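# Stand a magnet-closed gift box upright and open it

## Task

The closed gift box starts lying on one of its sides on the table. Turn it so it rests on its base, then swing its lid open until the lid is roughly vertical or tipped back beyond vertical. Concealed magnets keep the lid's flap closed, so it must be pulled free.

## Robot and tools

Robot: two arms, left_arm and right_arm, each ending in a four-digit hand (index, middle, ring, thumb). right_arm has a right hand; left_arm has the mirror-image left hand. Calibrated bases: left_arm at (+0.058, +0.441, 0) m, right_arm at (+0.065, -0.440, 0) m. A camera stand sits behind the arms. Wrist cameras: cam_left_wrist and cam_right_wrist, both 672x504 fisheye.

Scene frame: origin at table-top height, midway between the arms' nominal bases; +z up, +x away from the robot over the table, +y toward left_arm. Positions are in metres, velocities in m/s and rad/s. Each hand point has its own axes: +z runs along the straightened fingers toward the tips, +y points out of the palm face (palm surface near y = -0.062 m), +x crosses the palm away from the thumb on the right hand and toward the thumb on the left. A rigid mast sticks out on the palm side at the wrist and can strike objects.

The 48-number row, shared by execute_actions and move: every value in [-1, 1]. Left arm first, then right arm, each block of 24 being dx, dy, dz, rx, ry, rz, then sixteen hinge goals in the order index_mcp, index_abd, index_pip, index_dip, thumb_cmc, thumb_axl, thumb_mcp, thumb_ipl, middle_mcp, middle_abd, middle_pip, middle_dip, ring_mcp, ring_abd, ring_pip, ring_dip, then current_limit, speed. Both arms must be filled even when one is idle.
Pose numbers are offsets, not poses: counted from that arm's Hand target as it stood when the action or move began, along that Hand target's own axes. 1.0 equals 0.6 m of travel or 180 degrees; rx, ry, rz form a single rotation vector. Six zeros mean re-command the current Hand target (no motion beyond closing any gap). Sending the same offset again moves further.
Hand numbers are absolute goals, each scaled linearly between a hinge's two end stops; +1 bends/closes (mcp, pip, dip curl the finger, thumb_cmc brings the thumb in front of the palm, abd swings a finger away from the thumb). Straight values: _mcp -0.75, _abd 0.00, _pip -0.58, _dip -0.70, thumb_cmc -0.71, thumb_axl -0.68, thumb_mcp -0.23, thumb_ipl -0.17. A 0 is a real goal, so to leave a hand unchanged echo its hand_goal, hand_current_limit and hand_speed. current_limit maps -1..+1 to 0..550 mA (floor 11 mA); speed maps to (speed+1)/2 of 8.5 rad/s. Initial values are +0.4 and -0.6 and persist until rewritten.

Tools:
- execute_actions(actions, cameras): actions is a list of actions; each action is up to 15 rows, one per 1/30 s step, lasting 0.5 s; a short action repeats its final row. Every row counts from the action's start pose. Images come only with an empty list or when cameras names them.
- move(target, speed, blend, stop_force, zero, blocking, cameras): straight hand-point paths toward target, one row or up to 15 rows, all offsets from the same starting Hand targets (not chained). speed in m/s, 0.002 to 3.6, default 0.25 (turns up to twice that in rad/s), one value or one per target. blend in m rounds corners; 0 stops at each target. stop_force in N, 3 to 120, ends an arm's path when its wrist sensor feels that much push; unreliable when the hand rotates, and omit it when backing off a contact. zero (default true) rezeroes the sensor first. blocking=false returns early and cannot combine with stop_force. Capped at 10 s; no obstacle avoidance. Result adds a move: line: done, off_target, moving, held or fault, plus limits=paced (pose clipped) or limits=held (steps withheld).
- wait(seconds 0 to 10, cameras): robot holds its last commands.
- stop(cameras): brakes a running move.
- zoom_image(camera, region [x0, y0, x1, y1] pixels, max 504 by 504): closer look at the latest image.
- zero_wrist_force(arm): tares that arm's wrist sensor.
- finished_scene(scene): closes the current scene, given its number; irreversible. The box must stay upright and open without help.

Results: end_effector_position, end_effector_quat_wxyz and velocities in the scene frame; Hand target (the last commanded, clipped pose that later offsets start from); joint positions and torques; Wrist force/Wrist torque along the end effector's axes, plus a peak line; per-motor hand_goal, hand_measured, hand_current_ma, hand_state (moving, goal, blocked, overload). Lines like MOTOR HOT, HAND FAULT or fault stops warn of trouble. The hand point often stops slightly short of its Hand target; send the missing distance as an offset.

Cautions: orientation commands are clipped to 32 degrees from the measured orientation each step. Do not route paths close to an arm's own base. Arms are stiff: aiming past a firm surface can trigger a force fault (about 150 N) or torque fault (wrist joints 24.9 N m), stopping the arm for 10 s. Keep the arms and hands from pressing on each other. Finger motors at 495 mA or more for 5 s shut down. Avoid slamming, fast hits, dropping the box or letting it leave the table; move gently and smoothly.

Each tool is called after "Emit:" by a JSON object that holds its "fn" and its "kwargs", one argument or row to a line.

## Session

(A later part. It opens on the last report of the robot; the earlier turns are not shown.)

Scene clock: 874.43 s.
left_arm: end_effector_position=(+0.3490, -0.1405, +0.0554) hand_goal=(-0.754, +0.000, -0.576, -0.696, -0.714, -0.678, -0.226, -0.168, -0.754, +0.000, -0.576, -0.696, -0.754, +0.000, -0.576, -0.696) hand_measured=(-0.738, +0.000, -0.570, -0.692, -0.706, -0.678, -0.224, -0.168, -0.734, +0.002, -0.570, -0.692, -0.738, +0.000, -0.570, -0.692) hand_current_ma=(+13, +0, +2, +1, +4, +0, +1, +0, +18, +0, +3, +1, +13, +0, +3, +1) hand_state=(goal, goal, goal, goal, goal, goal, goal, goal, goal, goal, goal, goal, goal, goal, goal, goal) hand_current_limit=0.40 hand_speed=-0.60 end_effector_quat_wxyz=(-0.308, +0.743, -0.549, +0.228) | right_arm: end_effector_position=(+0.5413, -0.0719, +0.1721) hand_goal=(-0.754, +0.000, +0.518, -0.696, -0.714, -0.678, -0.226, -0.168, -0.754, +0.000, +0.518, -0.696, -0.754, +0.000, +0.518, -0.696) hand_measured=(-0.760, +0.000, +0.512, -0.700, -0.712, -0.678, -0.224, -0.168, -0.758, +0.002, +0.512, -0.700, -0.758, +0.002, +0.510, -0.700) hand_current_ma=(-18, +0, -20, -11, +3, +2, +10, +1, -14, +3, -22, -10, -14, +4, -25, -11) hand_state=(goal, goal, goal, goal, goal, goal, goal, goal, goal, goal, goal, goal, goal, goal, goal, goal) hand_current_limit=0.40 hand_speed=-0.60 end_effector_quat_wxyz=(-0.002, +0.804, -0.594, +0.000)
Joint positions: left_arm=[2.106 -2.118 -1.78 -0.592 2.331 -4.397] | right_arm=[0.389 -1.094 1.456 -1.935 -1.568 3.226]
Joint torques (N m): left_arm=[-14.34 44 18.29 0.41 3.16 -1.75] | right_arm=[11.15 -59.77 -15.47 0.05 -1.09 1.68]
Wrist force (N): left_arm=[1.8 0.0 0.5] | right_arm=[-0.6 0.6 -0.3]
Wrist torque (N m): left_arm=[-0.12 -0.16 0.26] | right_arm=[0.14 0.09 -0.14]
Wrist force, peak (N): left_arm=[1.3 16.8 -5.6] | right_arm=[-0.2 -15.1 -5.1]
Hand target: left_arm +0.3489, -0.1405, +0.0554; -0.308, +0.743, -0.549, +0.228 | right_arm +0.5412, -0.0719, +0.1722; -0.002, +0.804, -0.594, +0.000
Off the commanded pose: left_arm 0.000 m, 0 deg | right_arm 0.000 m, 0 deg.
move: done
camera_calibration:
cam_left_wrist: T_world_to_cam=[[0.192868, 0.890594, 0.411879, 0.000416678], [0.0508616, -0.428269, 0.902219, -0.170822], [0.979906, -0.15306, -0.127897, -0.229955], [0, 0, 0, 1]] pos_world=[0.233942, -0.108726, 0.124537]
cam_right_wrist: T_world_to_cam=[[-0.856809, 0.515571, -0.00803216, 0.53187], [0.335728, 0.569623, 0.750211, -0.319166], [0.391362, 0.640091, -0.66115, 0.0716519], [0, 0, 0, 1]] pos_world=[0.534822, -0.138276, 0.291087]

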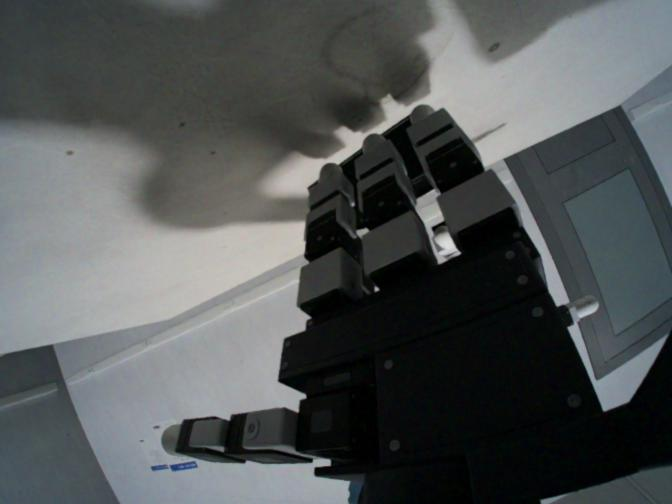

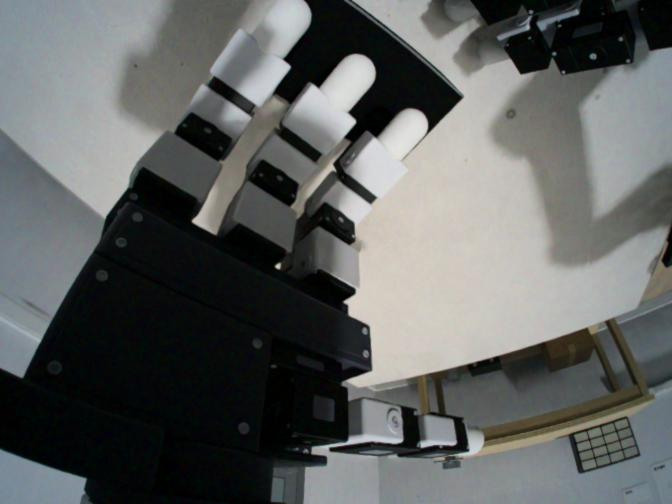

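Emit:
{"fn": "move", "kwargs": {
  "target": [
    [0,0,0,0,0,0,-0.754,0,-0.576,-0.696,-0.714,-0.678,-0.226,-0.168,-0.754,0,-0.576,-0.696,-0.754,0,-0.576,-0.696,0.4,-0.6,-0.0505,-0.1373,-0.0467,0,0,-0.044,-0.754,0,0.518,-0.696,-0.714,-0.678,-0.226,-0.168,-0.754,0,0.518,-0.696,-0.754,0,0.518,-0.696,0.4,-0.6],
    [0.069,-0.049,0.049,0,-0.0314,-0.0314,-0.754,0,-0.576,-0.696,-0.714,-0.678,-0.226,-0.168,-0.754,0,-0.576,-0.696,-0.754,0,-0.576,-0.696,0.4,-0.6,-0.0505,-0.1373,0.1653,0,0,-0.044,-0.754,0,0.518,-0.696,-0.714,-0.678,-0.226,-0.168,-0.754,0,0.518,-0.696,-0.754,0,0.518,-0.696,0.4,-0.6]
  ],
  "speed": 0.1,
  "cameras": ["all"]
}}

Emit:
{"fn": "zoom_image", "kwargs": {
  "camera": "cam_right_wrist",
  "region": [250, 0, 500, 200]
}}

Emit:
{"fn": "zoom_image", "kwargs": {
  "camera": "cam_left_wrist",
  "region": [260, 80, 460, 250]
}}

Scene clock: 951.47 s.
left_arm: end_effector_position=(+0.4007, -0.1679, +0.0554) hand_goal=(-0.754, +0.000, -0.576, -0.696, -0.714, -0.678, -0.226, -0.168, -0.754, +0.000, -0.576, -0.696, -0.754, +0.000, -0.576, -0.696) hand_measured=(-0.738, +0.000, -0.570, -0.692, -0.706, -0.678, -0.224, -0.168, -0.736, +0.002, -0.570, -0.692, -0.738, +0.000, -0.570, -0.692) hand_current_ma=(+13, +0, +2, +1, +4, +0, +1, +0, +18, +0, +3, +1, +13, +0, +3, +1) hand_state=(goal, goal, goal, goal, goal, goal, goal, goal, goal, goal, goal, goal, goal, goal, goal, goal) hand_current_limit=0.40 hand_speed=-0.60 end_effector_quat_wxyz=(-0.323, +0.779, -0.496, +0.206) | right_arm: end_effector_position=(+0.6112, -0.0184, +0.0735) hand_goal=(-0.754, +0.000, +0.518, -0.696, -0.714, -0.678, -0.226, -0.168, -0.754, +0.000, +0.518, -0.696, -0.754, +0.000, +0.518, -0.696) hand_measured=(-0.758, +0.000, +0.512, -0.700, -0.712, -0.678, -0.224, -0.168, -0.758, +0.002, +0.512, -0.700, -0.758, +0.002, +0.510, -0.700) hand_current_ma=(-16, +0, -20, -11, +3, +2, +10, +1, -13, +3, -21, -10, -13, +4, -24, -11) hand_state=(goal, goal, goal, goal, goal, goal, goal, goal, goal, goal, goal, goal, goal, goal, goal, goal) hand_current_limit=0.40 hand_speed=-0.60 end_effector_quat_wxyz=(-0.002, +0.843, -0.537, +0.000)
Joint positions: left_arm=[2.144 -2.206 -1.591 -0.79 2.348 -4.535] | right_arm=[0.436 -0.789 1.212 -1.997 -1.568 3.135]
Joint torques (N m): left_arm=[15.06 35.83 26.19 0.5 3.1 -1.56] | right_arm=[11.48 -40.63 -15.99 -4.59 1.73 1.82]
Wrist force (N): left_arm=[2.0 -0.4 0.6] | right_arm=[-0.6 0.7 -0.6]
Wrist torque (N m): left_arm=[-0.18 -0.18 0.29] | right_arm=[0.14 0.08 -0.03]
Wrist force, peak (N): left_arm=[2.2 -0.3 0.8] | right_arm=[-0.8 0.8 -0.9]
Hand target: left_arm +0.4007, -0.1680, +0.0554; -0.323, +0.779, -0.496, +0.206 | right_arm +0.6112, -0.0184, +0.0733; -0.002, +0.843, -0.537, +0.000
Off the commanded pose: left_arm 0.000 m, 0 deg | right_arm 0.000 m, 0 deg.
move: done
camera_calibration:
cam_left_wrist: T_world_to_cam=[[0.0672772, 0.908785, 0.411806, 0.0682732], [0.109759, -0.416978, 0.902265, -0.206915], [0.991679, -0.0155025, -0.1278, -0.266353], [0, 0, 0, 1]] pos_world=[0.282254, -0.152454, 0.124537]
cam_right_wrist: T_world_to_cam=[[-0.919687, 0.39256, -0.00855452, 0.599694], [0.253675, 0.610656, 0.750165, -0.248144], [0.299708, 0.687747, -0.661195, 0.00182711], [0, 0, 0, 1]] pos_world=[0.613931, -0.0851418, 0.192487]

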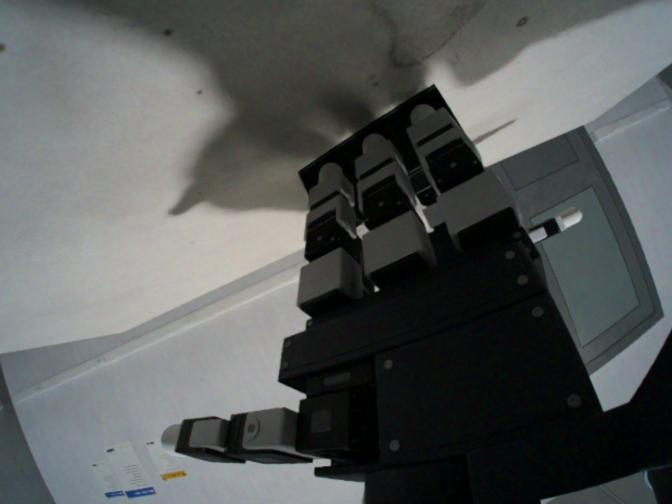

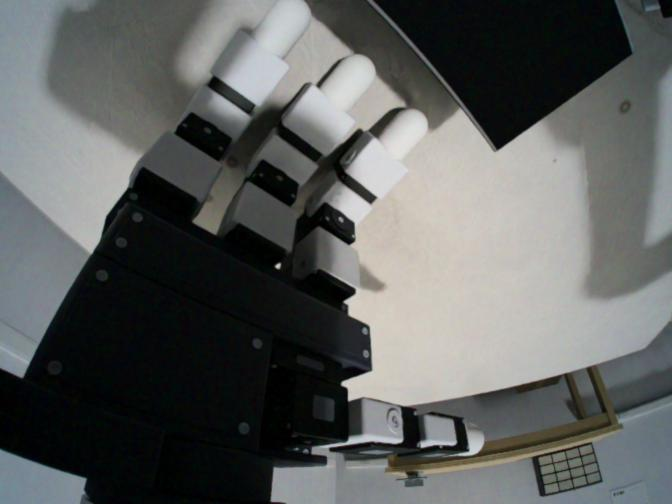

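Scaled by 2.016 from the camera's 672x504 image, which has a finer 960x720 frame.

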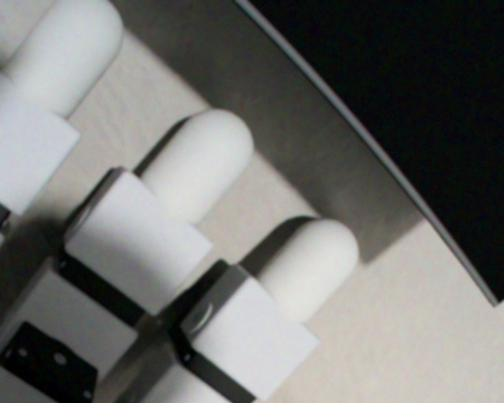

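Scaled by 2.520 from the camera's 672x504 image, which has a finer 960x720 frame.

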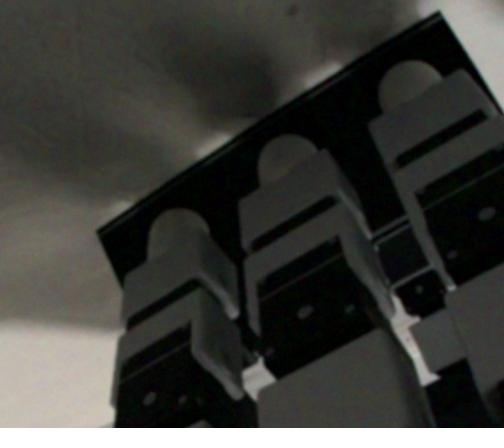

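Emit:
{"fn": "move", "kwargs": {
  "target": [0,0,0,0,0,0,-0.754,0,-0.576,-0.696,-0.714,-0.678,-0.226,-0.168,-0.754,0,-0.576,-0.696,-0.754,0,-0.576,-0.696,0.4,-0.6,0,0.09,0,0,0,0,-0.754,0,0.518,-0.696,-0.714,-0.678,-0.226,-0.168,-0.754,0,0.518,-0.696,-0.754,0,0.518,-0.696,0.4,-0.6],
  "stop_force": 5,
  "speed": 0.02,
  "cameras": ["cam_right_wrist"]
}}

Emit:
{"fn": "move", "kwargs": {
  "target": [
    [0,0,0,0,0,0,-0.754,0,-0.576,-0.696,-0.714,-0.678,-0.226,-0.168,-0.754,0,-0.576,-0.696,-0.754,0,-0.576,-0.696,0.4,-0.6,0,0.008,0,0,0,0,-0.754,0,0.518,-0.696,-0.714,-0.678,-0.226,-0.168,-0.754,0,0.518,-0.696,-0.754,0,0.518,-0.696,0.4,-0.6],
    [0,0,0,0,0,0,-0.754,0,-0.576,-0.696,-0.714,-0.678,-0.226,-0.168,-0.754,0,-0.576,-0.696,-0.754,0,-0.576,-0.696,0.4,-0.6,0,0.014,-0.06,0,0,0,-0.754,0,0.518,-0.696,-0.714,-0.678,-0.226,-0.168,-0.754,0,0.518,-0.696,-0.754,0,0.518,-0.696,0.4,-0.6]
  ],
  "speed": 0.03,
  "cameras": ["all"]
}}

Emit:
{"fn": "zoom_image", "kwargs": {
  "camera": "cam_right_wrist",
  "region": [250, 0, 500, 200]
}}

Emit:
{"fn": "zoom_image", "kwargs": {
  "camera": "cam_left_wrist",
  "region": [260, 80, 460, 250]
}}

Scene clock: 971.20 s.
left_arm: end_effector_position=(+0.4008, -0.1680, +0.0554) hand_goal=(-0.754, +0.000, -0.576, -0.696, -0.714, -0.678, -0.226, -0.168, -0.754, +0.000, -0.576, -0.696, -0.754, +0.000, -0.576, -0.696) hand_measured=(-0.738, +0.000, -0.570, -0.692, -0.706, -0.678, -0.224, -0.168, -0.736, +0.002, -0.570, -0.692, -0.738, +0.000, -0.570, -0.692) hand_current_ma=(+13, +0, +2, +1, +4, +0, +1, +0, +18, +0, +3, +1, +13, +0, +3, +1) hand_state=(goal, goal, goal, goal, goal, goal, goal, goal, goal, goal, goal, goal, goal, goal, goal, goal) hand_current_limit=0.40 hand_speed=-0.60 end_effector_quat_wxyz=(-0.323, +0.779, -0.496, +0.206) | right_arm: end_effector_position=(+0.5888, -0.0288, +0.0733) hand_goal=(-0.754, +0.000, +0.518, -0.696, -0.714, -0.678, -0.226, -0.168, -0.754, +0.000, +0.518, -0.696, -0.754, +0.000, +0.518, -0.696) hand_measured=(-0.764, +0.000, +0.516, -0.696, -0.712, -0.678, -0.224, -0.168, -0.764, +0.002, +0.518, -0.696, -0.762, +0.002, +0.518, -0.696) hand_current_ma=(-35, +0, -4, -1, +3, +2, +10, +1, -33, +3, -2, +1, -32, +4, +0, +2) hand_state=(goal, goal, goal, goal, goal, goal, goal, goal, goal, goal, goal, goal, goal, goal, goal, goal) hand_current_limit=0.40 hand_speed=-0.60 end_effector_quat_wxyz=(-0.002, +0.843, -0.537, +0.000)
Joint positions: left_arm=[2.144 -2.207 -1.59 -0.79 2.348 -4.535] | right_arm=[0.435 -0.844 1.313 -2.043 -1.568 3.135]
Joint torques (N m): left_arm=[13.1 36.22 17.94 0.33 3.19 -1.78] | right_arm=[-3.93 -39.16 -26.67 0.2 -0.81 0.17]
Wrist force (N): left_arm=[2.1 0.3 -1.3] | right_arm=[-0.6 -0.4 -0.9]
Wrist torque (N m): left_arm=[-0.05 -0.19 0.28] | right_arm=[0.21 0.08 -0.02]
Wrist force, peak (N): left_arm=[2.4 1.3 -6.9] | right_arm=[-0.9 -6.7 -3.4]
Hand target: left_arm +0.4007, -0.1680, +0.0554; -0.323, +0.779, -0.496, +0.206 | right_arm +0.5888, -0.0288, +0.0733; -0.002, +0.843, -0.537, +0.000 (not the last commanded pose)
Off the commanded pose: left_arm 0.000 m, 0 deg | right_arm 0.029 m, 0 deg.
move: contact (right_arm)
camera_calibration:
cam_right_wrist: T_world_to_cam=[[-0.919698, 0.392534, -0.00852819, 0.583173], [0.253636, 0.610562, 0.750255, -0.235888], [0.299708, 0.687845, -0.661094, 0.0154849], [0, 0, 0, 1]] pos_world=[0.591531, -0.0955418, 0.192187]
Images, in order (width x height): cam_right_wrist 672x504.

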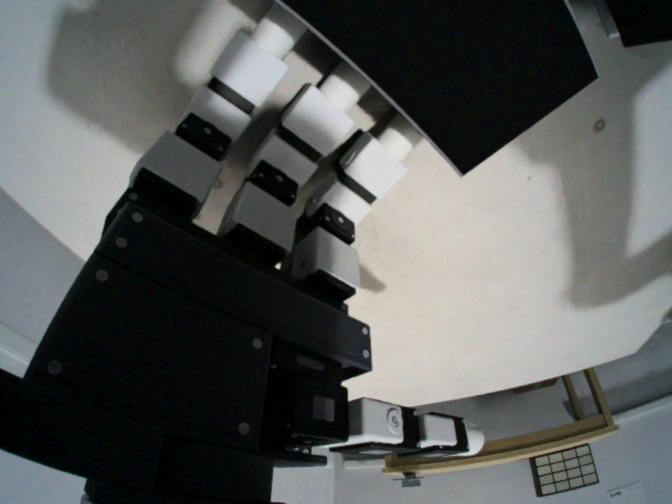

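Scene clock: 973.47 s.
left_arm: end_effector_position=(+0.4007, -0.1680, +0.0554) hand_goal=(-0.754, +0.000, -0.576, -0.696, -0.714, -0.678, -0.226, -0.168, -0.754, +0.000, -0.576, -0.696, -0.754, +0.000, -0.576, -0.696) hand_measured=(-0.728, +0.000, -0.564, -0.694, -0.706, -0.678, -0.224, -0.168, -0.726, +0.002, -0.564, -0.692, -0.728, +0.000, -0.562, -0.692) hand_current_ma=(+31, +0, +7, +1, +4, +0, +1, +0, +32, +0, +8, +2, +29, +0, +9, +1) hand_state=(blocked, goal, goal, goal, goal, goal, goal, goal, blocked, goal, goal, goal, blocked, goal, goal, goal) hand_current_limit=0.40 hand_speed=-0.60 end_effector_quat_wxyz=(-0.323, +0.779, -0.496, +0.206) | right_arm: end_effector_position=(+0.5811, -0.0325, +0.1090) hand_goal=(-0.754, +0.000, +0.518, -0.696, -0.714, -0.678, -0.226, -0.168, -0.754, +0.000, +0.518, -0.696, -0.754, +0.000, +0.518, -0.696) hand_measured=(-0.808, +0.000, +0.496, -0.708, -0.712, -0.678, -0.224, -0.168, -0.806, +0.002, +0.496, -0.708, -0.806, +0.002, +0.496, -0.706) hand_current_ma=(-239, +0, -82, -40, +3, +2, +10, +1, -229, +3, -80, -42, -224, +4, -83, -38) hand_state=(blocked, goal, blocked, goal, goal, goal, goal, goal, blocked, goal, blocked, goal, blocked, goal, blocked, goal) hand_current_limit=0.40 hand_speed=-0.60 end_effector_quat_wxyz=(-0.002, +0.843, -0.537, +0.000) end_effector_velocity=(-0.001, +0.000, +0.002) end_effector_angular_velocity=(-0.001, +0.002, +0.000)
Joint positions: left_arm=[2.144 -2.207 -1.591 -0.79 2.348 -4.535] | right_arm=[0.435 -0.9 1.311 -1.985 -1.568 3.135]
Joint velocities: left_arm=[within noise] | right_arm=[0 -0.002 -0.001 0.005 0 0]
Joint torques (N m): left_arm=[12 35.85 15.81 0.39 3.06 -1.74] | right_arm=[-12.39 -65.17 -25.04 1.7 -0.54 -0.71]
Wrist force (N): left_arm=[1.8 3.6 -6.3] | right_arm=[-0.1 -5.9 -1.0]
Wrist torque (N m): left_arm=[0.09 -0.30 0.18] | right_arm=[0.46 0.05 -0.12]
Wrist force, peak (N): left_arm=[1.6 2.3 -19.9] | right_arm=[-1.1 -24.7 -11.6]
Hand target: left_arm +0.4007, -0.1680, +0.0554; -0.323, +0.779, -0.496, +0.206 | right_arm +0.5811, -0.0325, +0.1092; -0.002, +0.843, -0.537, +0.000
Off the commanded pose: left_arm 0.000 m, 0 deg | right_arm 0.000 m, 0 deg.
move: done
camera_calibration:
cam_left_wrist: T_world_to_cam=[[0.0671412, 0.908773, 0.411853, 0.0682969], [0.109929, -0.41701, 0.90223, -0.206974], [0.991669, -0.015302, -0.127899, -0.266406], [0, 0, 0, 1]] pos_world=[0.282354, -0.152453, 0.124537]
cam_right_wrist: T_world_to_cam=[[-0.919698, 0.392534, -0.00852819, 0.577809], [0.253636, 0.610562, 0.750255, -0.258596], [0.299708, 0.687845, -0.661094, 0.043936], [0, 0, 0, 1]] pos_world=[0.583831, -0.0991418, 0.227987]

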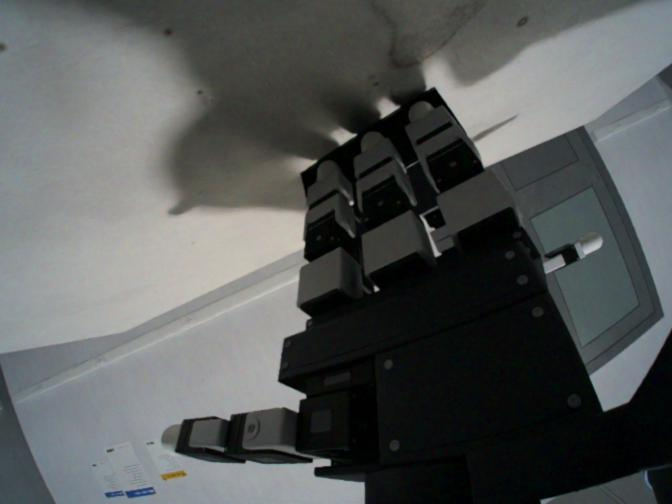

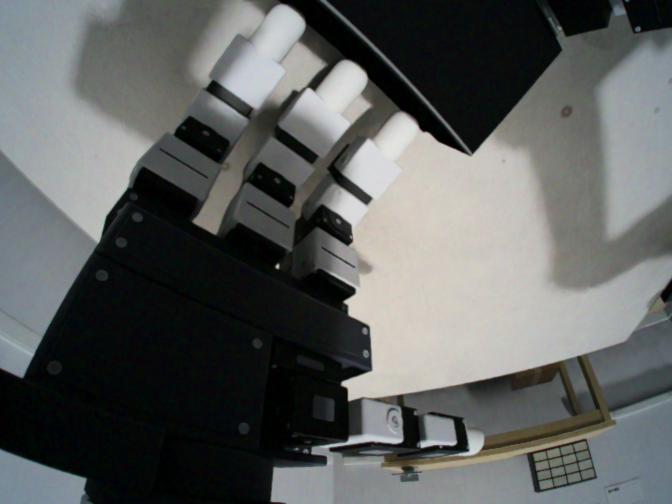

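Scaled by 2.016 from the camera's 672x504 image, which has a finer 960x720 frame.

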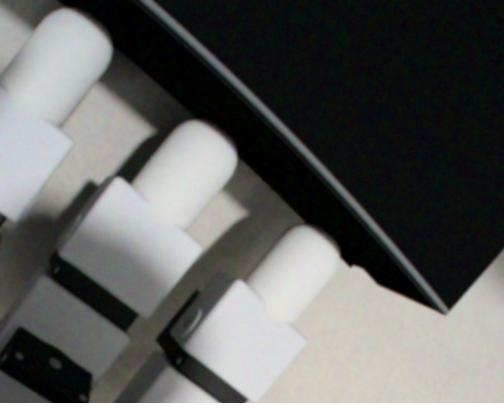

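Scaled by 2.520 from the camera's 672x504 image, which has a finer 960x720 frame.

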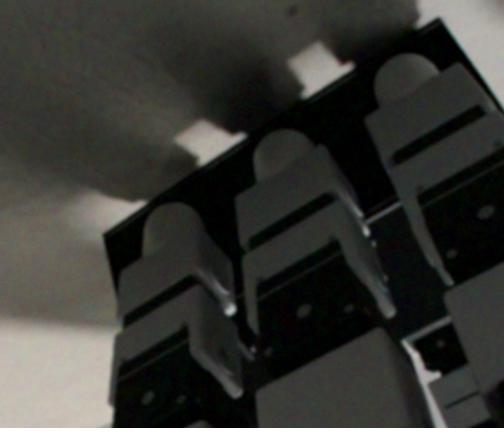

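Emit:
{"fn": "move", "kwargs": {
  "target": [
    [0,0,0,0,0,0,-0.754,0,-0.576,-0.696,-0.714,-0.678,-0.226,-0.168,-0.754,0,-0.576,-0.696,-0.754,0,-0.576,-0.696,0.4,-0.6,0,0.016,-0.03,0,0,0,-0.754,0,0.518,-0.696,-0.714,-0.678,-0.226,-0.168,-0.754,0,0.518,-0.696,-0.754,0,0.518,-0.696,0.4,-0.6],
    [0,0.012,-0.012,0,0,0,-0.754,0,-0.576,-0.696,-0.714,-0.678,-0.226,-0.168,-0.754,0,-0.576,-0.696,-0.754,0,-0.576,-0.696,0.4,-0.6,0,0.05,-0.03,0,0,0,-0.754,0,0.518,-0.696,-0.714,-0.678,-0.226,-0.168,-0.754,0,0.518,-0.696,-0.754,0,0.518,-0.696,0.4,-0.6]
  ],
  "speed": 0.03,
  "cameras": ["all"]
}}

Emit:
{"fn": "zoom_image", "kwargs": {
  "camera": "cam_right_wrist",
  "region": [250, 0, 500, 200]
}}

Emit:
{"fn": "zoom_image", "kwargs": {
  "camera": "cam_left_wrist",
  "region": [260, 80, 460, 250]
}}

Scene clock: 984.80 s.
left_arm: end_effector_position=(+0.3916, -0.1723, +0.0554) hand_goal=(-0.754, +0.000, -0.576, -0.696, -0.714, -0.678, -0.226, -0.168, -0.754, +0.000, -0.576, -0.696, -0.754, +0.000, -0.576, -0.696) hand_measured=(-0.680, +0.000, -0.544, -0.684, -0.706, -0.678, -0.224, -0.168, -0.678, +0.002, -0.544, -0.686, -0.682, +0.000, -0.538, -0.684) hand_current_ma=(+159, +0, +38, +8, +4, +0, +1, +0, +168, +0, +36, +6, +154, +0, +48, +9) hand_state=(blocked, goal, blocked, goal, goal, goal, goal, goal, blocked, goal, blocked, goal, blocked, goal, blocked, goal) hand_current_limit=0.40 hand_speed=-0.60 end_effector_quat_wxyz=(-0.323, +0.779, -0.496, +0.206) | right_arm: end_effector_position=(+0.5540, -0.0452, +0.1272) hand_goal=(-0.754, +0.000, +0.518, -0.696, -0.714, -0.678, -0.226, -0.168, -0.754, +0.000, +0.518, -0.696, -0.754, +0.000, +0.518, -0.696) hand_measured=(-0.836, +0.000, +0.514, -0.700, -0.712, -0.678, -0.224, -0.168, -0.834, +0.002, +0.514, -0.700, -0.834, +0.002, +0.514, -0.700) hand_current_ma=(-380, +0, -12, -13, +3, +2, +10, +1, -367, +3, -11, -15, -367, +4, -9, -14) hand_state=(blocked, goal, goal, goal, goal, goal, goal, goal, blocked, goal, goal, goal, blocked, goal, goal, goal) hand_current_limit=0.40 hand_speed=-0.60 end_effector_quat_wxyz=(-0.002, +0.843, -0.537, +0.000)
Joint positions: left_arm=[2.129 -2.206 -1.587 -0.809 2.35 -4.556] | right_arm=[0.435 -0.984 1.403 -1.993 -1.568 3.134]
Joint torques (N m): left_arm=[2.58 43.09 26.45 -0.12 7.71 -1.51] | right_arm=[-10.14 -52.66 3.2 4.01 -1.04 -0.69]
Wrist force (N): left_arm=[2.6 14.4 -19.3] | right_arm=[-1.3 -30.5 -12.9]
Wrist torque (N m): left_arm=[0.55 -0.37 -0.16] | right_arm=[1.89 0.36 -0.79]
Wrist force, peak (N): left_arm=[2.6 14.4 -19.3] | right_arm=[-1.3 -30.6 -12.8]
Hand target: left_arm +0.3915, -0.1723, +0.0554; -0.323, +0.779, -0.496, +0.206 | right_arm +0.5539, -0.0453, +0.1271; -0.002, +0.843, -0.537, +0.000
Off the commanded pose: left_arm 0.000 m, 0 deg | right_arm 0.000 m, 0 deg.
move: done
camera_calibration:
cam_left_wrist: T_world_to_cam=[[0.0670874, 0.908826, 0.411745, 0.0728584], [0.109847, -0.416894, 0.902293, -0.207723], [0.991682, -0.0153035, -0.1278, -0.257365], [0, 0, 0, 1]] pos_world=[0.273154, -0.156753, 0.124537]
cam_right_wrist: T_world_to_cam=[[-0.919671, 0.392596, -0.00859029, 0.558032], [0.253626, 0.610545, 0.750272, -0.257549], [0.299799, 0.687825, -0.661073, 0.0727016], [0, 0, 0, 1]] pos_world=[0.556731, -0.111842, 0.246087]

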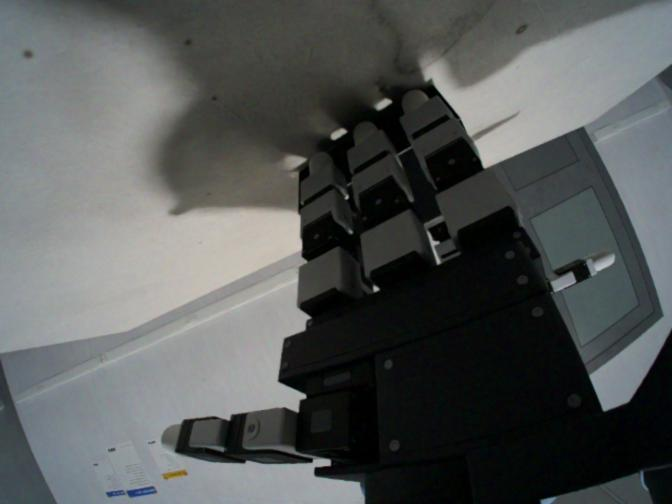

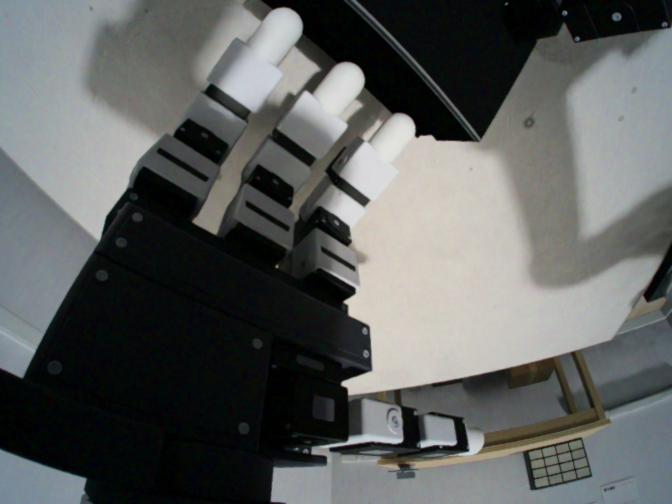

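Scaled by 2.016 from the camera's 672x504 image, which has a finer 960x720 frame.

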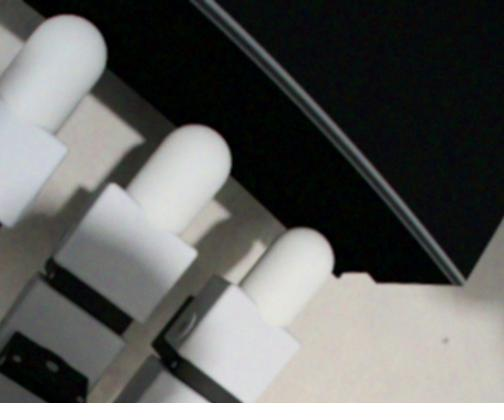

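Scaled by 2.520 from the camera's 672x504 image, which has a finer 960x720 frame.

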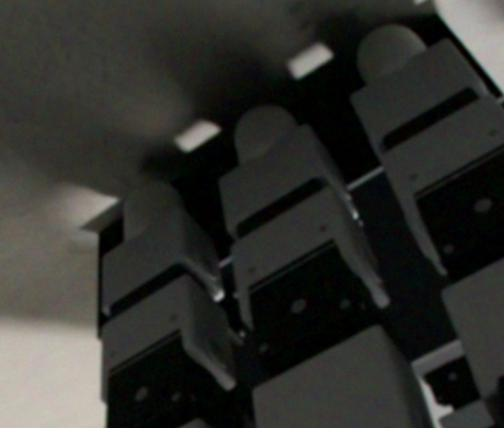

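Emit:
{"fn": "move", "kwargs": {
  "target": [
    [0,0.024,-0.024,0,0,0,-0.754,0,-0.576,-0.696,-0.714,-0.678,-0.226,-0.168,-0.754,0,-0.576,-0.696,-0.754,0,-0.576,-0.696,0.4,-0.6,0,0.015,-0.022,0,0,0,-0.754,0,0.518,-0.696,-0.714,-0.678,-0.226,-0.168,-0.754,0,0.518,-0.696,-0.754,0,0.518,-0.696,0.4,-0.6]
  ],
  "speed": 0.03,
  "cameras": ["all"]
}}

Emit:
{"fn": "zoom_image", "kwargs": {
  "camera": "cam_right_wrist",
  "region": [250, 0, 500, 200]
}}

Emit:
{"fn": "zoom_image", "kwargs": {
  "camera": "cam_left_wrist",
  "region": [260, 80, 460, 250]
}}

Scene clock: 994.17 s.
left_arm: end_effector_position=(+0.3732, -0.1808, +0.0554) hand_goal=(-0.754, +0.000, -0.576, -0.696, -0.714, -0.678, -0.226, -0.168, -0.754, +0.000, -0.576, -0.696, -0.754, +0.000, -0.576, -0.696) hand_measured=(-0.720, +0.000, -0.564, -0.688, -0.706, -0.678, -0.224, -0.168, -0.720, +0.000, -0.564, -0.690, -0.722, -0.002, -0.562, -0.688) hand_current_ma=(+44, +0, +8, +4, +4, +0, +1, +0, +46, +0, +7, +3, +42, +0, +9, +5) hand_state=(blocked, goal, goal, goal, goal, goal, goal, goal, blocked, goal, goal, goal, blocked, goal, goal, goal) hand_current_limit=0.40 hand_speed=-0.60 end_effector_quat_wxyz=(-0.323, +0.779, -0.496, +0.206) | right_arm: end_effector_position=(+0.5458, -0.0491, +0.1402) hand_goal=(-0.754, +0.000, +0.518, -0.696, -0.714, -0.678, -0.226, -0.168, -0.754, +0.000, +0.518, -0.696, -0.754, +0.000, +0.518, -0.696) hand_measured=(-0.782, +0.000, +0.506, -0.700, -0.712, -0.678, -0.224, -0.168, -0.780, +0.002, +0.506, -0.702, -0.778, +0.002, +0.504, -0.702) hand_current_ma=(-113, +0, -39, -15, +3, +2, +10, +1, -104, +3, -43, -20, -99, +3, -50, -21) hand_state=(blocked, goal, goal, goal, goal, goal, goal, goal, blocked, goal, goal, goal, blocked, goal, goal, goal) hand_current_limit=0.40 hand_speed=-0.60 end_effector_quat_wxyz=(-0.002, +0.843, -0.537, +0.000)
Joint positions: left_arm=[2.099 -2.205 -1.579 -0.848 2.353 -4.599] | right_arm=[0.435 -1.016 1.419 -1.977 -1.568 3.134]
Joint torques (N m): left_arm=[-13.12 45.63 27.84 0.36 3.73 -1.77] | right_arm=[-12.55 -63.23 -15.52 0.61 1.66 -0.76]
Wrist force (N): left_arm=[2.1 2.3 -0.9] | right_arm=[0.4 -1.9 -0.4]
Wrist torque (N m): left_arm=[-0.09 -0.25 0.24] | right_arm=[0.24 -0.04 0.02]
Wrist force, peak (N): left_arm=[2.7 14.4 -19.7] | right_arm=[-1.3 -31.3 -13.3]
Hand target: left_arm +0.3731, -0.1809, +0.0554; -0.323, +0.779, -0.496, +0.206 | right_arm +0.5457, -0.0491, +0.1403; -0.002, +0.843, -0.537, +0.000
Off the commanded pose: left_arm 0.000 m, 0 deg | right_arm 0.000 m, 0 deg.
move: done
camera_calibration:
cam_left_wrist: T_world_to_cam=[[0.0670874, 0.908826, 0.411745, 0.081902], [0.109847, -0.416894, 0.902293, -0.209298], [0.991682, -0.0153035, -0.1278, -0.239348], [0, 0, 0, 1]] pos_world=[0.254854, -0.165353, 0.124537]
cam_right_wrist: T_world_to_cam=[[-0.919698, 0.392534, -0.00852819, 0.552034], [0.253636, 0.610562, 0.750255, -0.26289], [0.299708, 0.687845, -0.661094, 0.08659], [0, 0, 0, 1]] pos_world=[0.548431, -0.115742, 0.259187]

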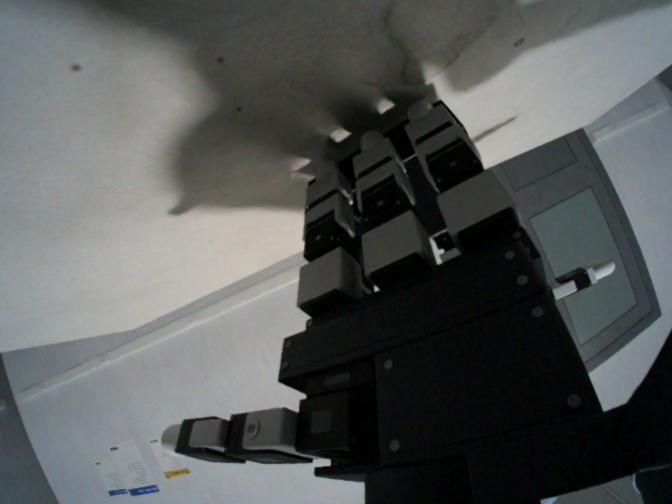

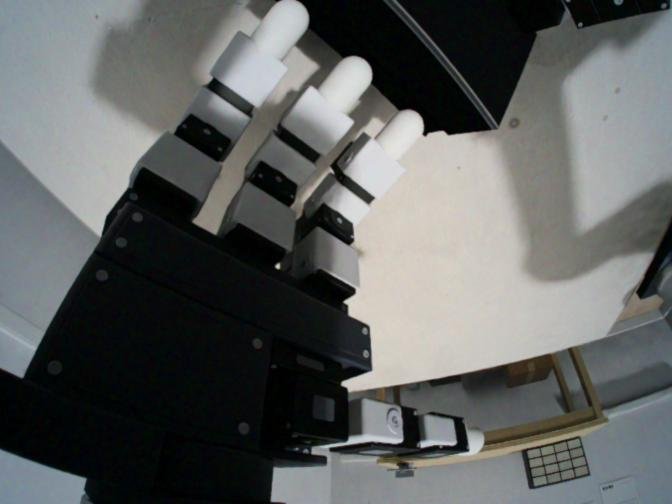

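Scaled by 2.016 from the camera's 672x504 image, which has a finer 960x720 frame.

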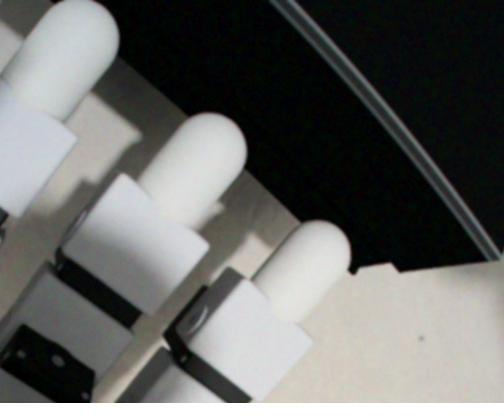

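Scaled by 2.520 from the camera's 672x504 image, which has a finer 960x720 frame.

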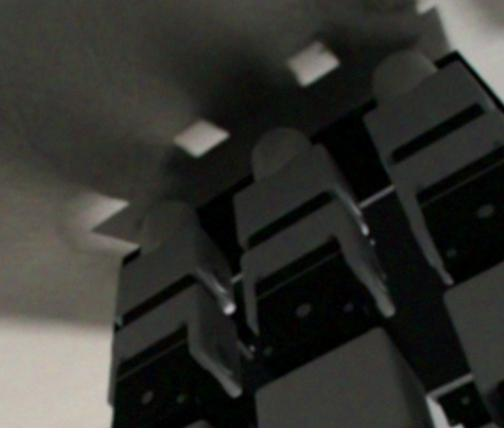

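Emit:
{"fn": "move", "kwargs": {
  "target": [
    [0,0.026,-0.026,0,0,0,-0.754,0,-0.576,-0.696,-0.714,-0.678,-0.226,-0.168,-0.754,0,-0.576,-0.696,-0.754,0,-0.576,-0.696,0.4,-0.6,0,0.04,-0.032,0,0,0,-0.754,0,0.518,-0.696,-0.714,-0.678,-0.226,-0.168,-0.754,0,0.518,-0.696,-0.754,0,0.518,-0.696,0.4,-0.6]
  ],
  "speed": 0.03,
  "cameras": ["all"]
}}

Emit:
{"fn": "zoom_image", "kwargs": {
  "camera": "cam_right_wrist",
  "region": [250, 0, 500, 200]
}}

Emit:
{"fn": "zoom_image", "kwargs": {
  "camera": "cam_left_wrist",
  "region": [260, 80, 460, 250]
}}

Scene clock: 1011.70 s.
left_arm: end_effector_position=(+0.3532, -0.1902, +0.0554) hand_goal=(-0.754, +0.000, -0.576, -0.696, -0.714, -0.678, -0.226, -0.168, -0.754, +0.000, -0.576, -0.696, -0.754, +0.000, -0.576, -0.696) hand_measured=(-0.738, +0.000, -0.570, -0.692, -0.706, -0.678, -0.224, -0.168, -0.734, +0.000, -0.570, -0.692, -0.738, -0.002, -0.570, -0.692) hand_current_ma=(+13, +0, +2, +1, +4, +0, +1, +0, +18, +0, +3, +1, +13, +0, +3, +1) hand_state=(goal, goal, goal, goal, goal, goal, goal, goal, goal, goal, goal, goal, goal, goal, goal, goal) hand_current_limit=0.40 hand_speed=-0.60 end_effector_quat_wxyz=(-0.323, +0.779, -0.496, +0.206) | right_arm: end_effector_position=(+0.5241, -0.0593, +0.1593) hand_goal=(-0.754, +0.000, +0.518, -0.696, -0.714, -0.678, -0.226, -0.168, -0.754, +0.000, +0.518, -0.696, -0.754, +0.000, +0.518, -0.696) hand_measured=(-0.760, +0.000, +0.510, -0.700, -0.714, -0.678, -0.224, -0.168, -0.758, +0.000, +0.512, -0.700, -0.758, +0.000, +0.510, -0.700) hand_current_ma=(-18, +0, -25, -11, +3, +2, +11, +1, -14, +2, -22, -10, -15, +2, -25, -11) hand_state=(goal, goal, goal, goal, goal, goal, goal, goal, goal, goal, goal, goal, goal, goal, goal, goal) hand_current_limit=0.40 hand_speed=-0.60 end_effector_quat_wxyz=(-0.002, +0.843, -0.537, +0.000)
Joint positions: left_arm=[2.066 -2.206 -1.568 -0.892 2.355 -4.645] | right_arm=[0.434 -1.086 1.478 -1.965 -1.568 3.134]
Joint torques (N m): left_arm=[-13.42 36.48 28.54 0.41 3.23 -1.86] | right_arm=[-13.77 -60.51 -17.34 0.01 0.82 -0.7]
Wrist force (N): left_arm=[2.0 -0.1 -0.1] | right_arm=[0.3 0.9 -1.1]
Wrist torque (N m): left_arm=[-0.10 -0.20 0.29] | right_arm=[0.23 -0.01 0.09]
Wrist force, peak (N): left_arm=[2.3 2.3 -1.0] | right_arm=[0.7 -1.8 -0.7]
Hand target: left_arm +0.3531, -0.1902, +0.0554; -0.323, +0.779, -0.496, +0.206 | right_arm +0.5239, -0.0593, +0.1594; -0.002, +0.843, -0.537, +0.000
Off the commanded pose: left_arm 0.000 m, 0 deg | right_arm 0.000 m, 0 deg.
move: done
camera_calibration:
cam_left_wrist: T_world_to_cam=[[0.0671003, 0.908774, 0.411859, 0.0916764], [0.10984, -0.417009, 0.902241, -0.21098], [0.991682, -0.0153022, -0.127801, -0.219558], [0, 0, 0, 1]] pos_world=[0.234754, -0.174653, 0.124537]
cam_right_wrist: T_world_to_cam=[[-0.919698, 0.392534, -0.00852819, 0.536243], [0.253636, 0.610562, 0.750255, -0.265488], [0.299708, 0.687845, -0.661094, 0.112737], [0, 0, 0, 1]] pos_world=[0.526731, -0.125942, 0.278287]

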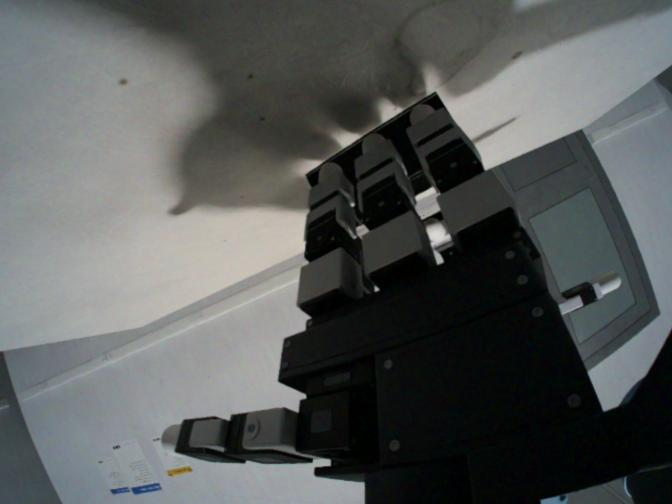

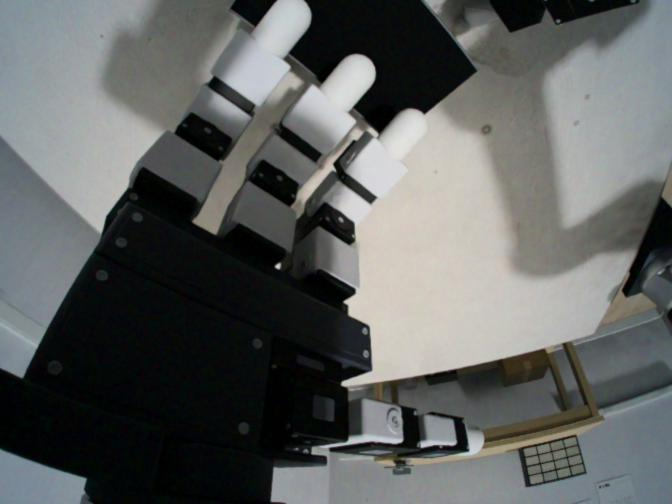

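Scaled by 2.016 from the camera's 672x504 image, which has a finer 960x720 frame.

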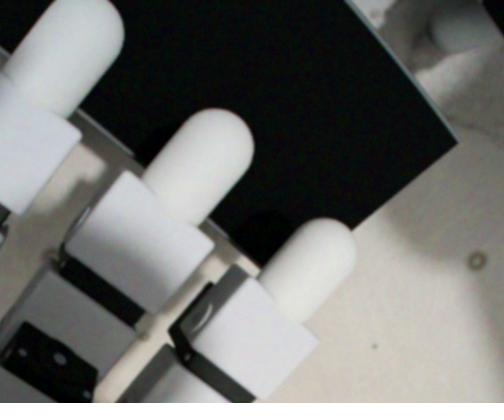

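Scaled by 2.520 from the camera's 672x504 image, which has a finer 960x720 frame.

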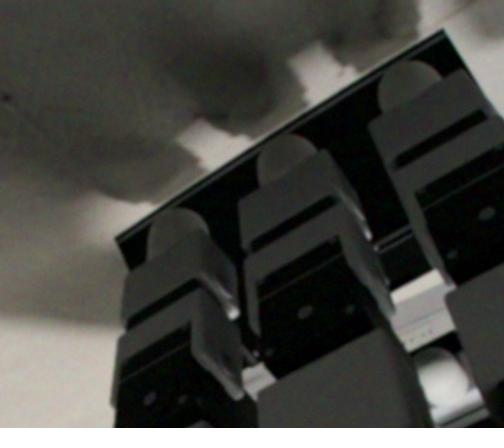

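Emit:
{"fn": "move", "kwargs": {
  "target": [
    [0.086,-0.002,0.002,0,0,0,-0.754,0,0.737,-0.696,-0.714,-0.678,-0.226,-0.168,-0.754,0,-0.576,-0.696,-0.754,0,0.737,-0.696,0.4,-0.6,0.0867,-0.102,-0.033,0,0,0,-0.754,0,1,0.174,-0.714,-0.678,-0.226,-0.168,-0.754,0,0.518,-0.696,-0.754,0,1,0.174,0.4,-0.6],
    [0.086,-0.002,0.002,0,0,0,-0.754,0,0.737,-0.696,-0.714,-0.678,-0.226,-0.168,-0.754,0,-0.576,-0.696,-0.754,0,0.737,-0.696,0.4,-0.6,0.0867,-0.102,0.122,0,0,0,-0.754,0,1,0.174,-0.714,-0.678,-0.226,-0.168,-0.754,0,0.518,-0.696,-0.754,0,1,0.174,0.4,-0.6]
  ],
  "speed": 0.12,
  "cameras": ["all"]
}}

Emit:
{"fn": "zoom_image", "kwargs": {
  "camera": "cam_right_wrist",
  "region": [250, 0, 500, 200]
}}

Emit:
{"fn": "zoom_image", "kwargs": {
  "camera": "cam_left_wrist",
  "region": [260, 80, 460, 250]
}}

Scene clock: 1126.87 s.
left_arm: end_effector_position=(+0.3764, -0.2363, +0.0554) hand_goal=(-0.754, +0.000, +0.736, -0.696, -0.714, -0.678, -0.226, -0.168, -0.754, +0.000, -0.576, -0.696, -0.754, +0.000, +0.736, -0.696) hand_measured=(-0.752, +0.002, +0.730, -0.700, -0.706, -0.678, -0.224, -0.168, -0.736, +0.000, -0.570, -0.692, -0.752, +0.004, +0.730, -0.700) hand_current_ma=(+0, +1, -2, -1, +4, +0, +1, +0, +18, +0, +3, +1, +0, +1, -2, -1) hand_state=(goal, goal, goal, goal, goal, goal, goal, goal, goal, goal, goal, goal, goal, goal, goal, goal) hand_current_limit=0.40 hand_speed=-0.60 end_effector_quat_wxyz=(-0.323, +0.779, -0.496, +0.206) | right_arm: end_effector_position=(+0.6015, -0.0804, +0.0865) hand_goal=(-0.754, +0.000, +1.000, +0.174, -0.714, -0.678, -0.226, -0.168, -0.754, +0.000, +0.518, -0.696, -0.754, +0.000, +1.000, +0.174) hand_measured=(-0.758, +0.000, +0.994, +0.172, -0.714, -0.678, -0.224, -0.168, -0.758, +0.000, +0.512, -0.700, -0.758, +0.000, +0.994, +0.172) hand_current_ma=(-16, +0, -23, -9, +3, +2, +11, +1, -13, +2, -21, -10, -13, +2, -23, -9) hand_state=(goal, goal, goal, goal, goal, goal, goal, goal, goal, goal, goal, goal, goal, goal, goal, goal) hand_current_limit=0.40 hand_speed=-0.60 end_effector_quat_wxyz=(-0.002, +0.843, -0.537, +0.000)
Joint positions: left_arm=[2.064 -2.307 -1.382 -0.977 2.355 -4.647] | right_arm=[0.363 -0.897 1.369 -2.046 -1.568 3.062]
Joint torques (N m): left_arm=[-14.08 40.02 29.16 0.27 3.06 -1.77] | right_arm=[11.8 -38.13 -15.5 -4.69 1.83 1.7]
Wrist force (N): left_arm=[2.1 -0.1 0.2] | right_arm=[-0.1 0.9 -0.5]
Wrist torque (N m): left_arm=[-0.07 -0.23 0.27] | right_arm=[0.15 0.01 0.01]
Wrist force, peak (N): left_arm=[-0.6 -9.4 -2.5] | right_arm=[0.1 0.8 -1.6]
Hand target: left_arm +0.3764, -0.2363, +0.0554; -0.323, +0.779, -0.496, +0.206 | right_arm +0.6015, -0.0803, +0.0863; -0.002, +0.843, -0.537, +0.000
Off the commanded pose: left_arm 0.000 m, 0 deg | right_arm 0.000 m, 0 deg.
move: done
camera_calibration:
cam_left_wrist: T_world_to_cam=[[0.0671003, 0.908774, 0.411859, 0.132007], [0.10984, -0.417009, 0.902241, -0.232763], [0.991682, -0.0153022, -0.127801, -0.243369], [0, 0, 0, 1]] pos_world=[0.258054, -0.220753, 0.124537]
cam_right_wrist: T_world_to_cam=[[-0.919697, 0.392535, -0.00858371, 0.615193], [0.253639, 0.610672, 0.750165, -0.217611], [0.299708, 0.687747, -0.661196, 0.0559019], [0, 0, 0, 1]] pos_world=[0.604231, -0.147042, 0.205487]

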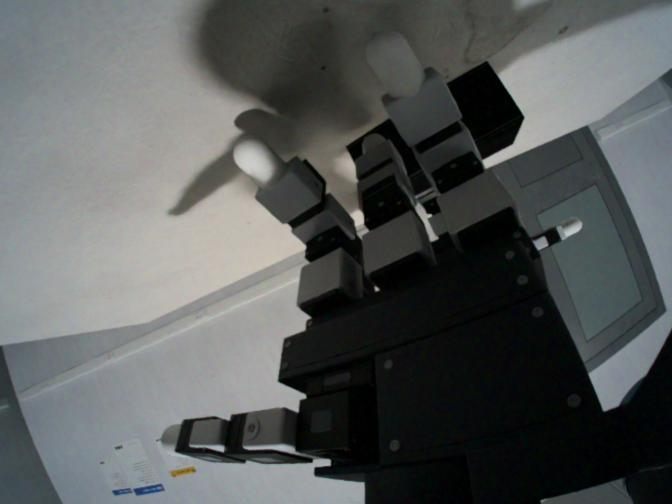

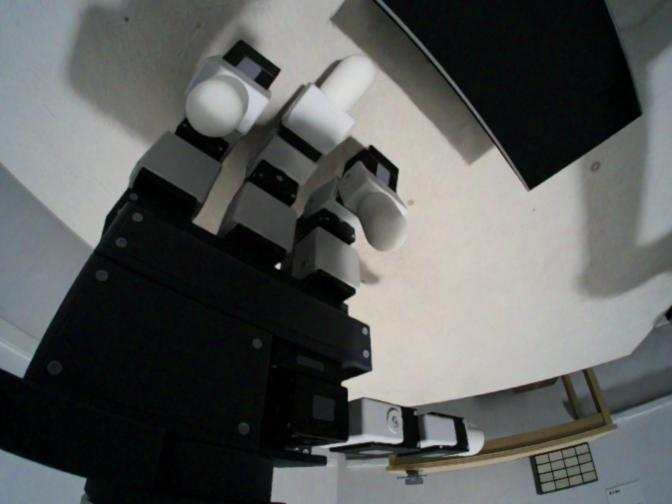

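Scaled by 2.016 from the camera's 672x504 image, which has a finer 960x720 frame.

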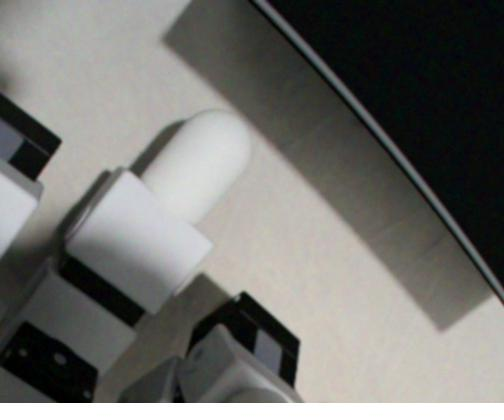

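Scaled by 2.520 from the camera's 672x504 image, which has a finer 960x720 frame.

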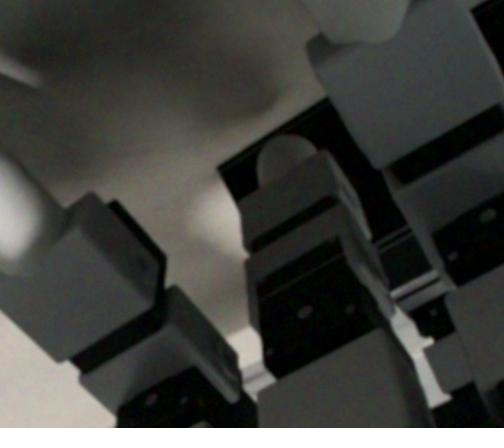

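Emit:
{"fn": "move", "kwargs": {
  "target": [0,-0.03,0.03,0,0,0,-0.754,0,0.737,-0.696,-0.714,-0.678,-0.226,-0.168,-0.754,0,-0.576,-0.696,-0.754,0,0.737,-0.696,0.4,-0.6,0,0.09,0,0,0,0,-0.754,0,1,0.174,-0.714,-0.678,-0.226,-0.168,-0.754,0,0.518,-0.696,-0.754,0,1,0.174,0.4,-0.6],
  "stop_force": 5,
  "speed": 0.02,
  "cameras": ["all"]
}}

Emit:
{"fn": "zoom_image", "kwargs": {
  "camera": "cam_right_wrist",
  "region": [250, 0, 500, 200]
}}

Emit:
{"fn": "zoom_image", "kwargs": {
  "camera": "cam_left_wrist",
  "region": [260, 80, 460, 250]
}}

Scene clock: 1138.17 s.
left_arm: end_effector_position=(+0.3882, -0.2308, +0.0554) hand_goal=(-0.754, +0.000, +0.736, -0.696, -0.714, -0.678, -0.226, -0.168, -0.754, +0.000, -0.576, -0.696, -0.754, +0.000, +0.736, -0.696) hand_measured=(-0.752, +0.002, +0.730, -0.700, -0.706, -0.678, -0.224, -0.168, -0.732, +0.000, -0.570, -0.694, -0.752, +0.004, +0.730, -0.700) hand_current_ma=(+0, +1, -2, -1, +4, +0, +1, +0, +22, +0, +3, +0, +0, +1, -2, -1) hand_state=(goal, goal, goal, goal, goal, goal, goal, goal, blocked, goal, goal, goal, goal, goal, goal, goal) hand_current_limit=0.40 hand_speed=-0.60 end_effector_quat_wxyz=(-0.323, +0.779, -0.496, +0.206) | right_arm: end_effector_position=(+0.5767, -0.0919, +0.0862) hand_goal=(-0.754, +0.000, +1.000, +0.174, -0.714, -0.678, -0.226, -0.168, -0.754, +0.000, +0.518, -0.696, -0.754, +0.000, +1.000, +0.174) hand_measured=(-0.758, +0.000, +0.994, +0.172, -0.714, -0.678, -0.224, -0.168, -0.776, +0.000, +0.524, -0.690, -0.758, +0.000, +0.994, +0.172) hand_current_ma=(-15, +0, -23, -9, +3, +2, +11, +1, -92, +1, +22, +19, -12, +2, -23, -9) hand_state=(goal, goal, goal, goal, goal, goal, goal, goal, blocked, goal, goal, goal, goal, goal, goal, goal) hand_current_limit=0.40 hand_speed=-0.60 end_effector_quat_wxyz=(-0.002, +0.843, -0.537, +0.000)
Joint positions: left_arm=[2.082 -2.306 -1.389 -0.953 2.354 -4.622] | right_arm=[0.36 -0.954 1.47 -2.09 -1.568 3.059]
Joint torques (N m): left_arm=[-13.43 40.6 28.41 0.29 2.93 -1.78] | right_arm=[10.08 -33.7 -25.69 0.58 -0.08 1.2]
Wrist force (N): left_arm=[2.1 0.4 -1.8] | right_arm=[-0.2 -1.2 -1.6]
Wrist torque (N m): left_arm=[0.14 -0.27 0.24] | right_arm=[0.27 -0.01 0.00]
Wrist force, peak (N): left_arm=[2.1 1.1 -8.2] | right_arm=[0.2 -4.4 -3.3]
Hand target: left_arm +0.3882, -0.2308, +0.0554; -0.323, +0.779, -0.496, +0.206 (not the last commanded pose) | right_arm +0.5767, -0.0919, +0.0862; -0.002, +0.843, -0.537, +0.000 (not the last commanded pose)
Off the commanded pose: left_arm 0.012 m, 0 deg | right_arm 0.027 m, 0 deg.
move: contact (left_arm, right_arm)
camera_calibration:
cam_left_wrist: T_world_to_cam=[[0.0670868, 0.908829, 0.41174, 0.126254], [0.109847, -0.416889, 0.902295, -0.231737], [0.991682, -0.0153035, -0.1278, -0.254888], [0, 0, 0, 1]] pos_world=[0.269754, -0.215253, 0.124537]
cam_right_wrist: T_world_to_cam=[[-0.919671, 0.392596, -0.00859029, 0.596891], [0.253626, 0.610545, 0.750272, -0.204108], [0.299799, 0.687825, -0.661073, 0.0709797], [0, 0, 0, 1]] pos_world=[0.579431, -0.158542, 0.205187]

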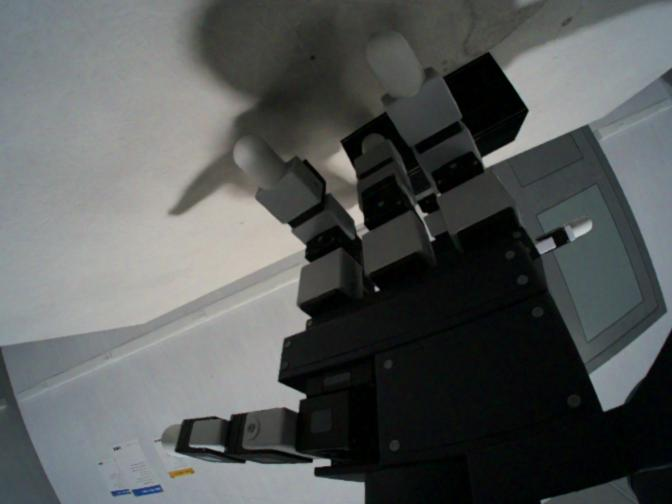

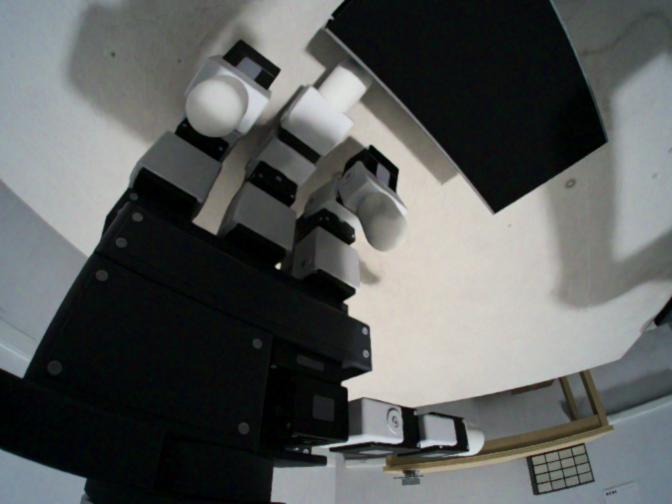

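Scaled by 2.016 from the camera's 672x504 image, which has a finer 960x720 frame.

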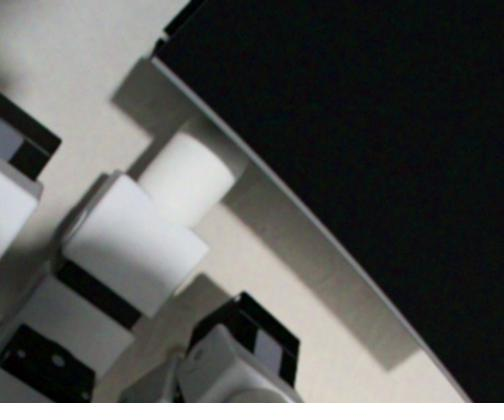

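Scaled by 2.520 from the camera's 672x504 image, which has a finer 960x720 frame.

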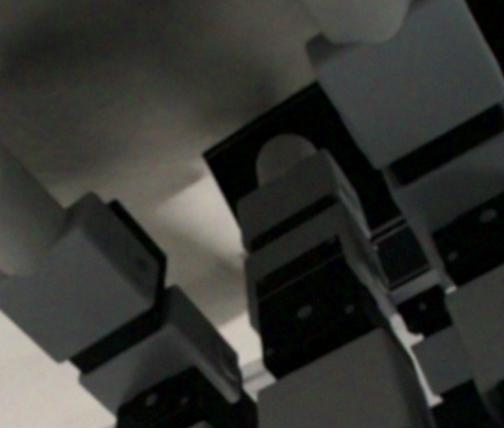

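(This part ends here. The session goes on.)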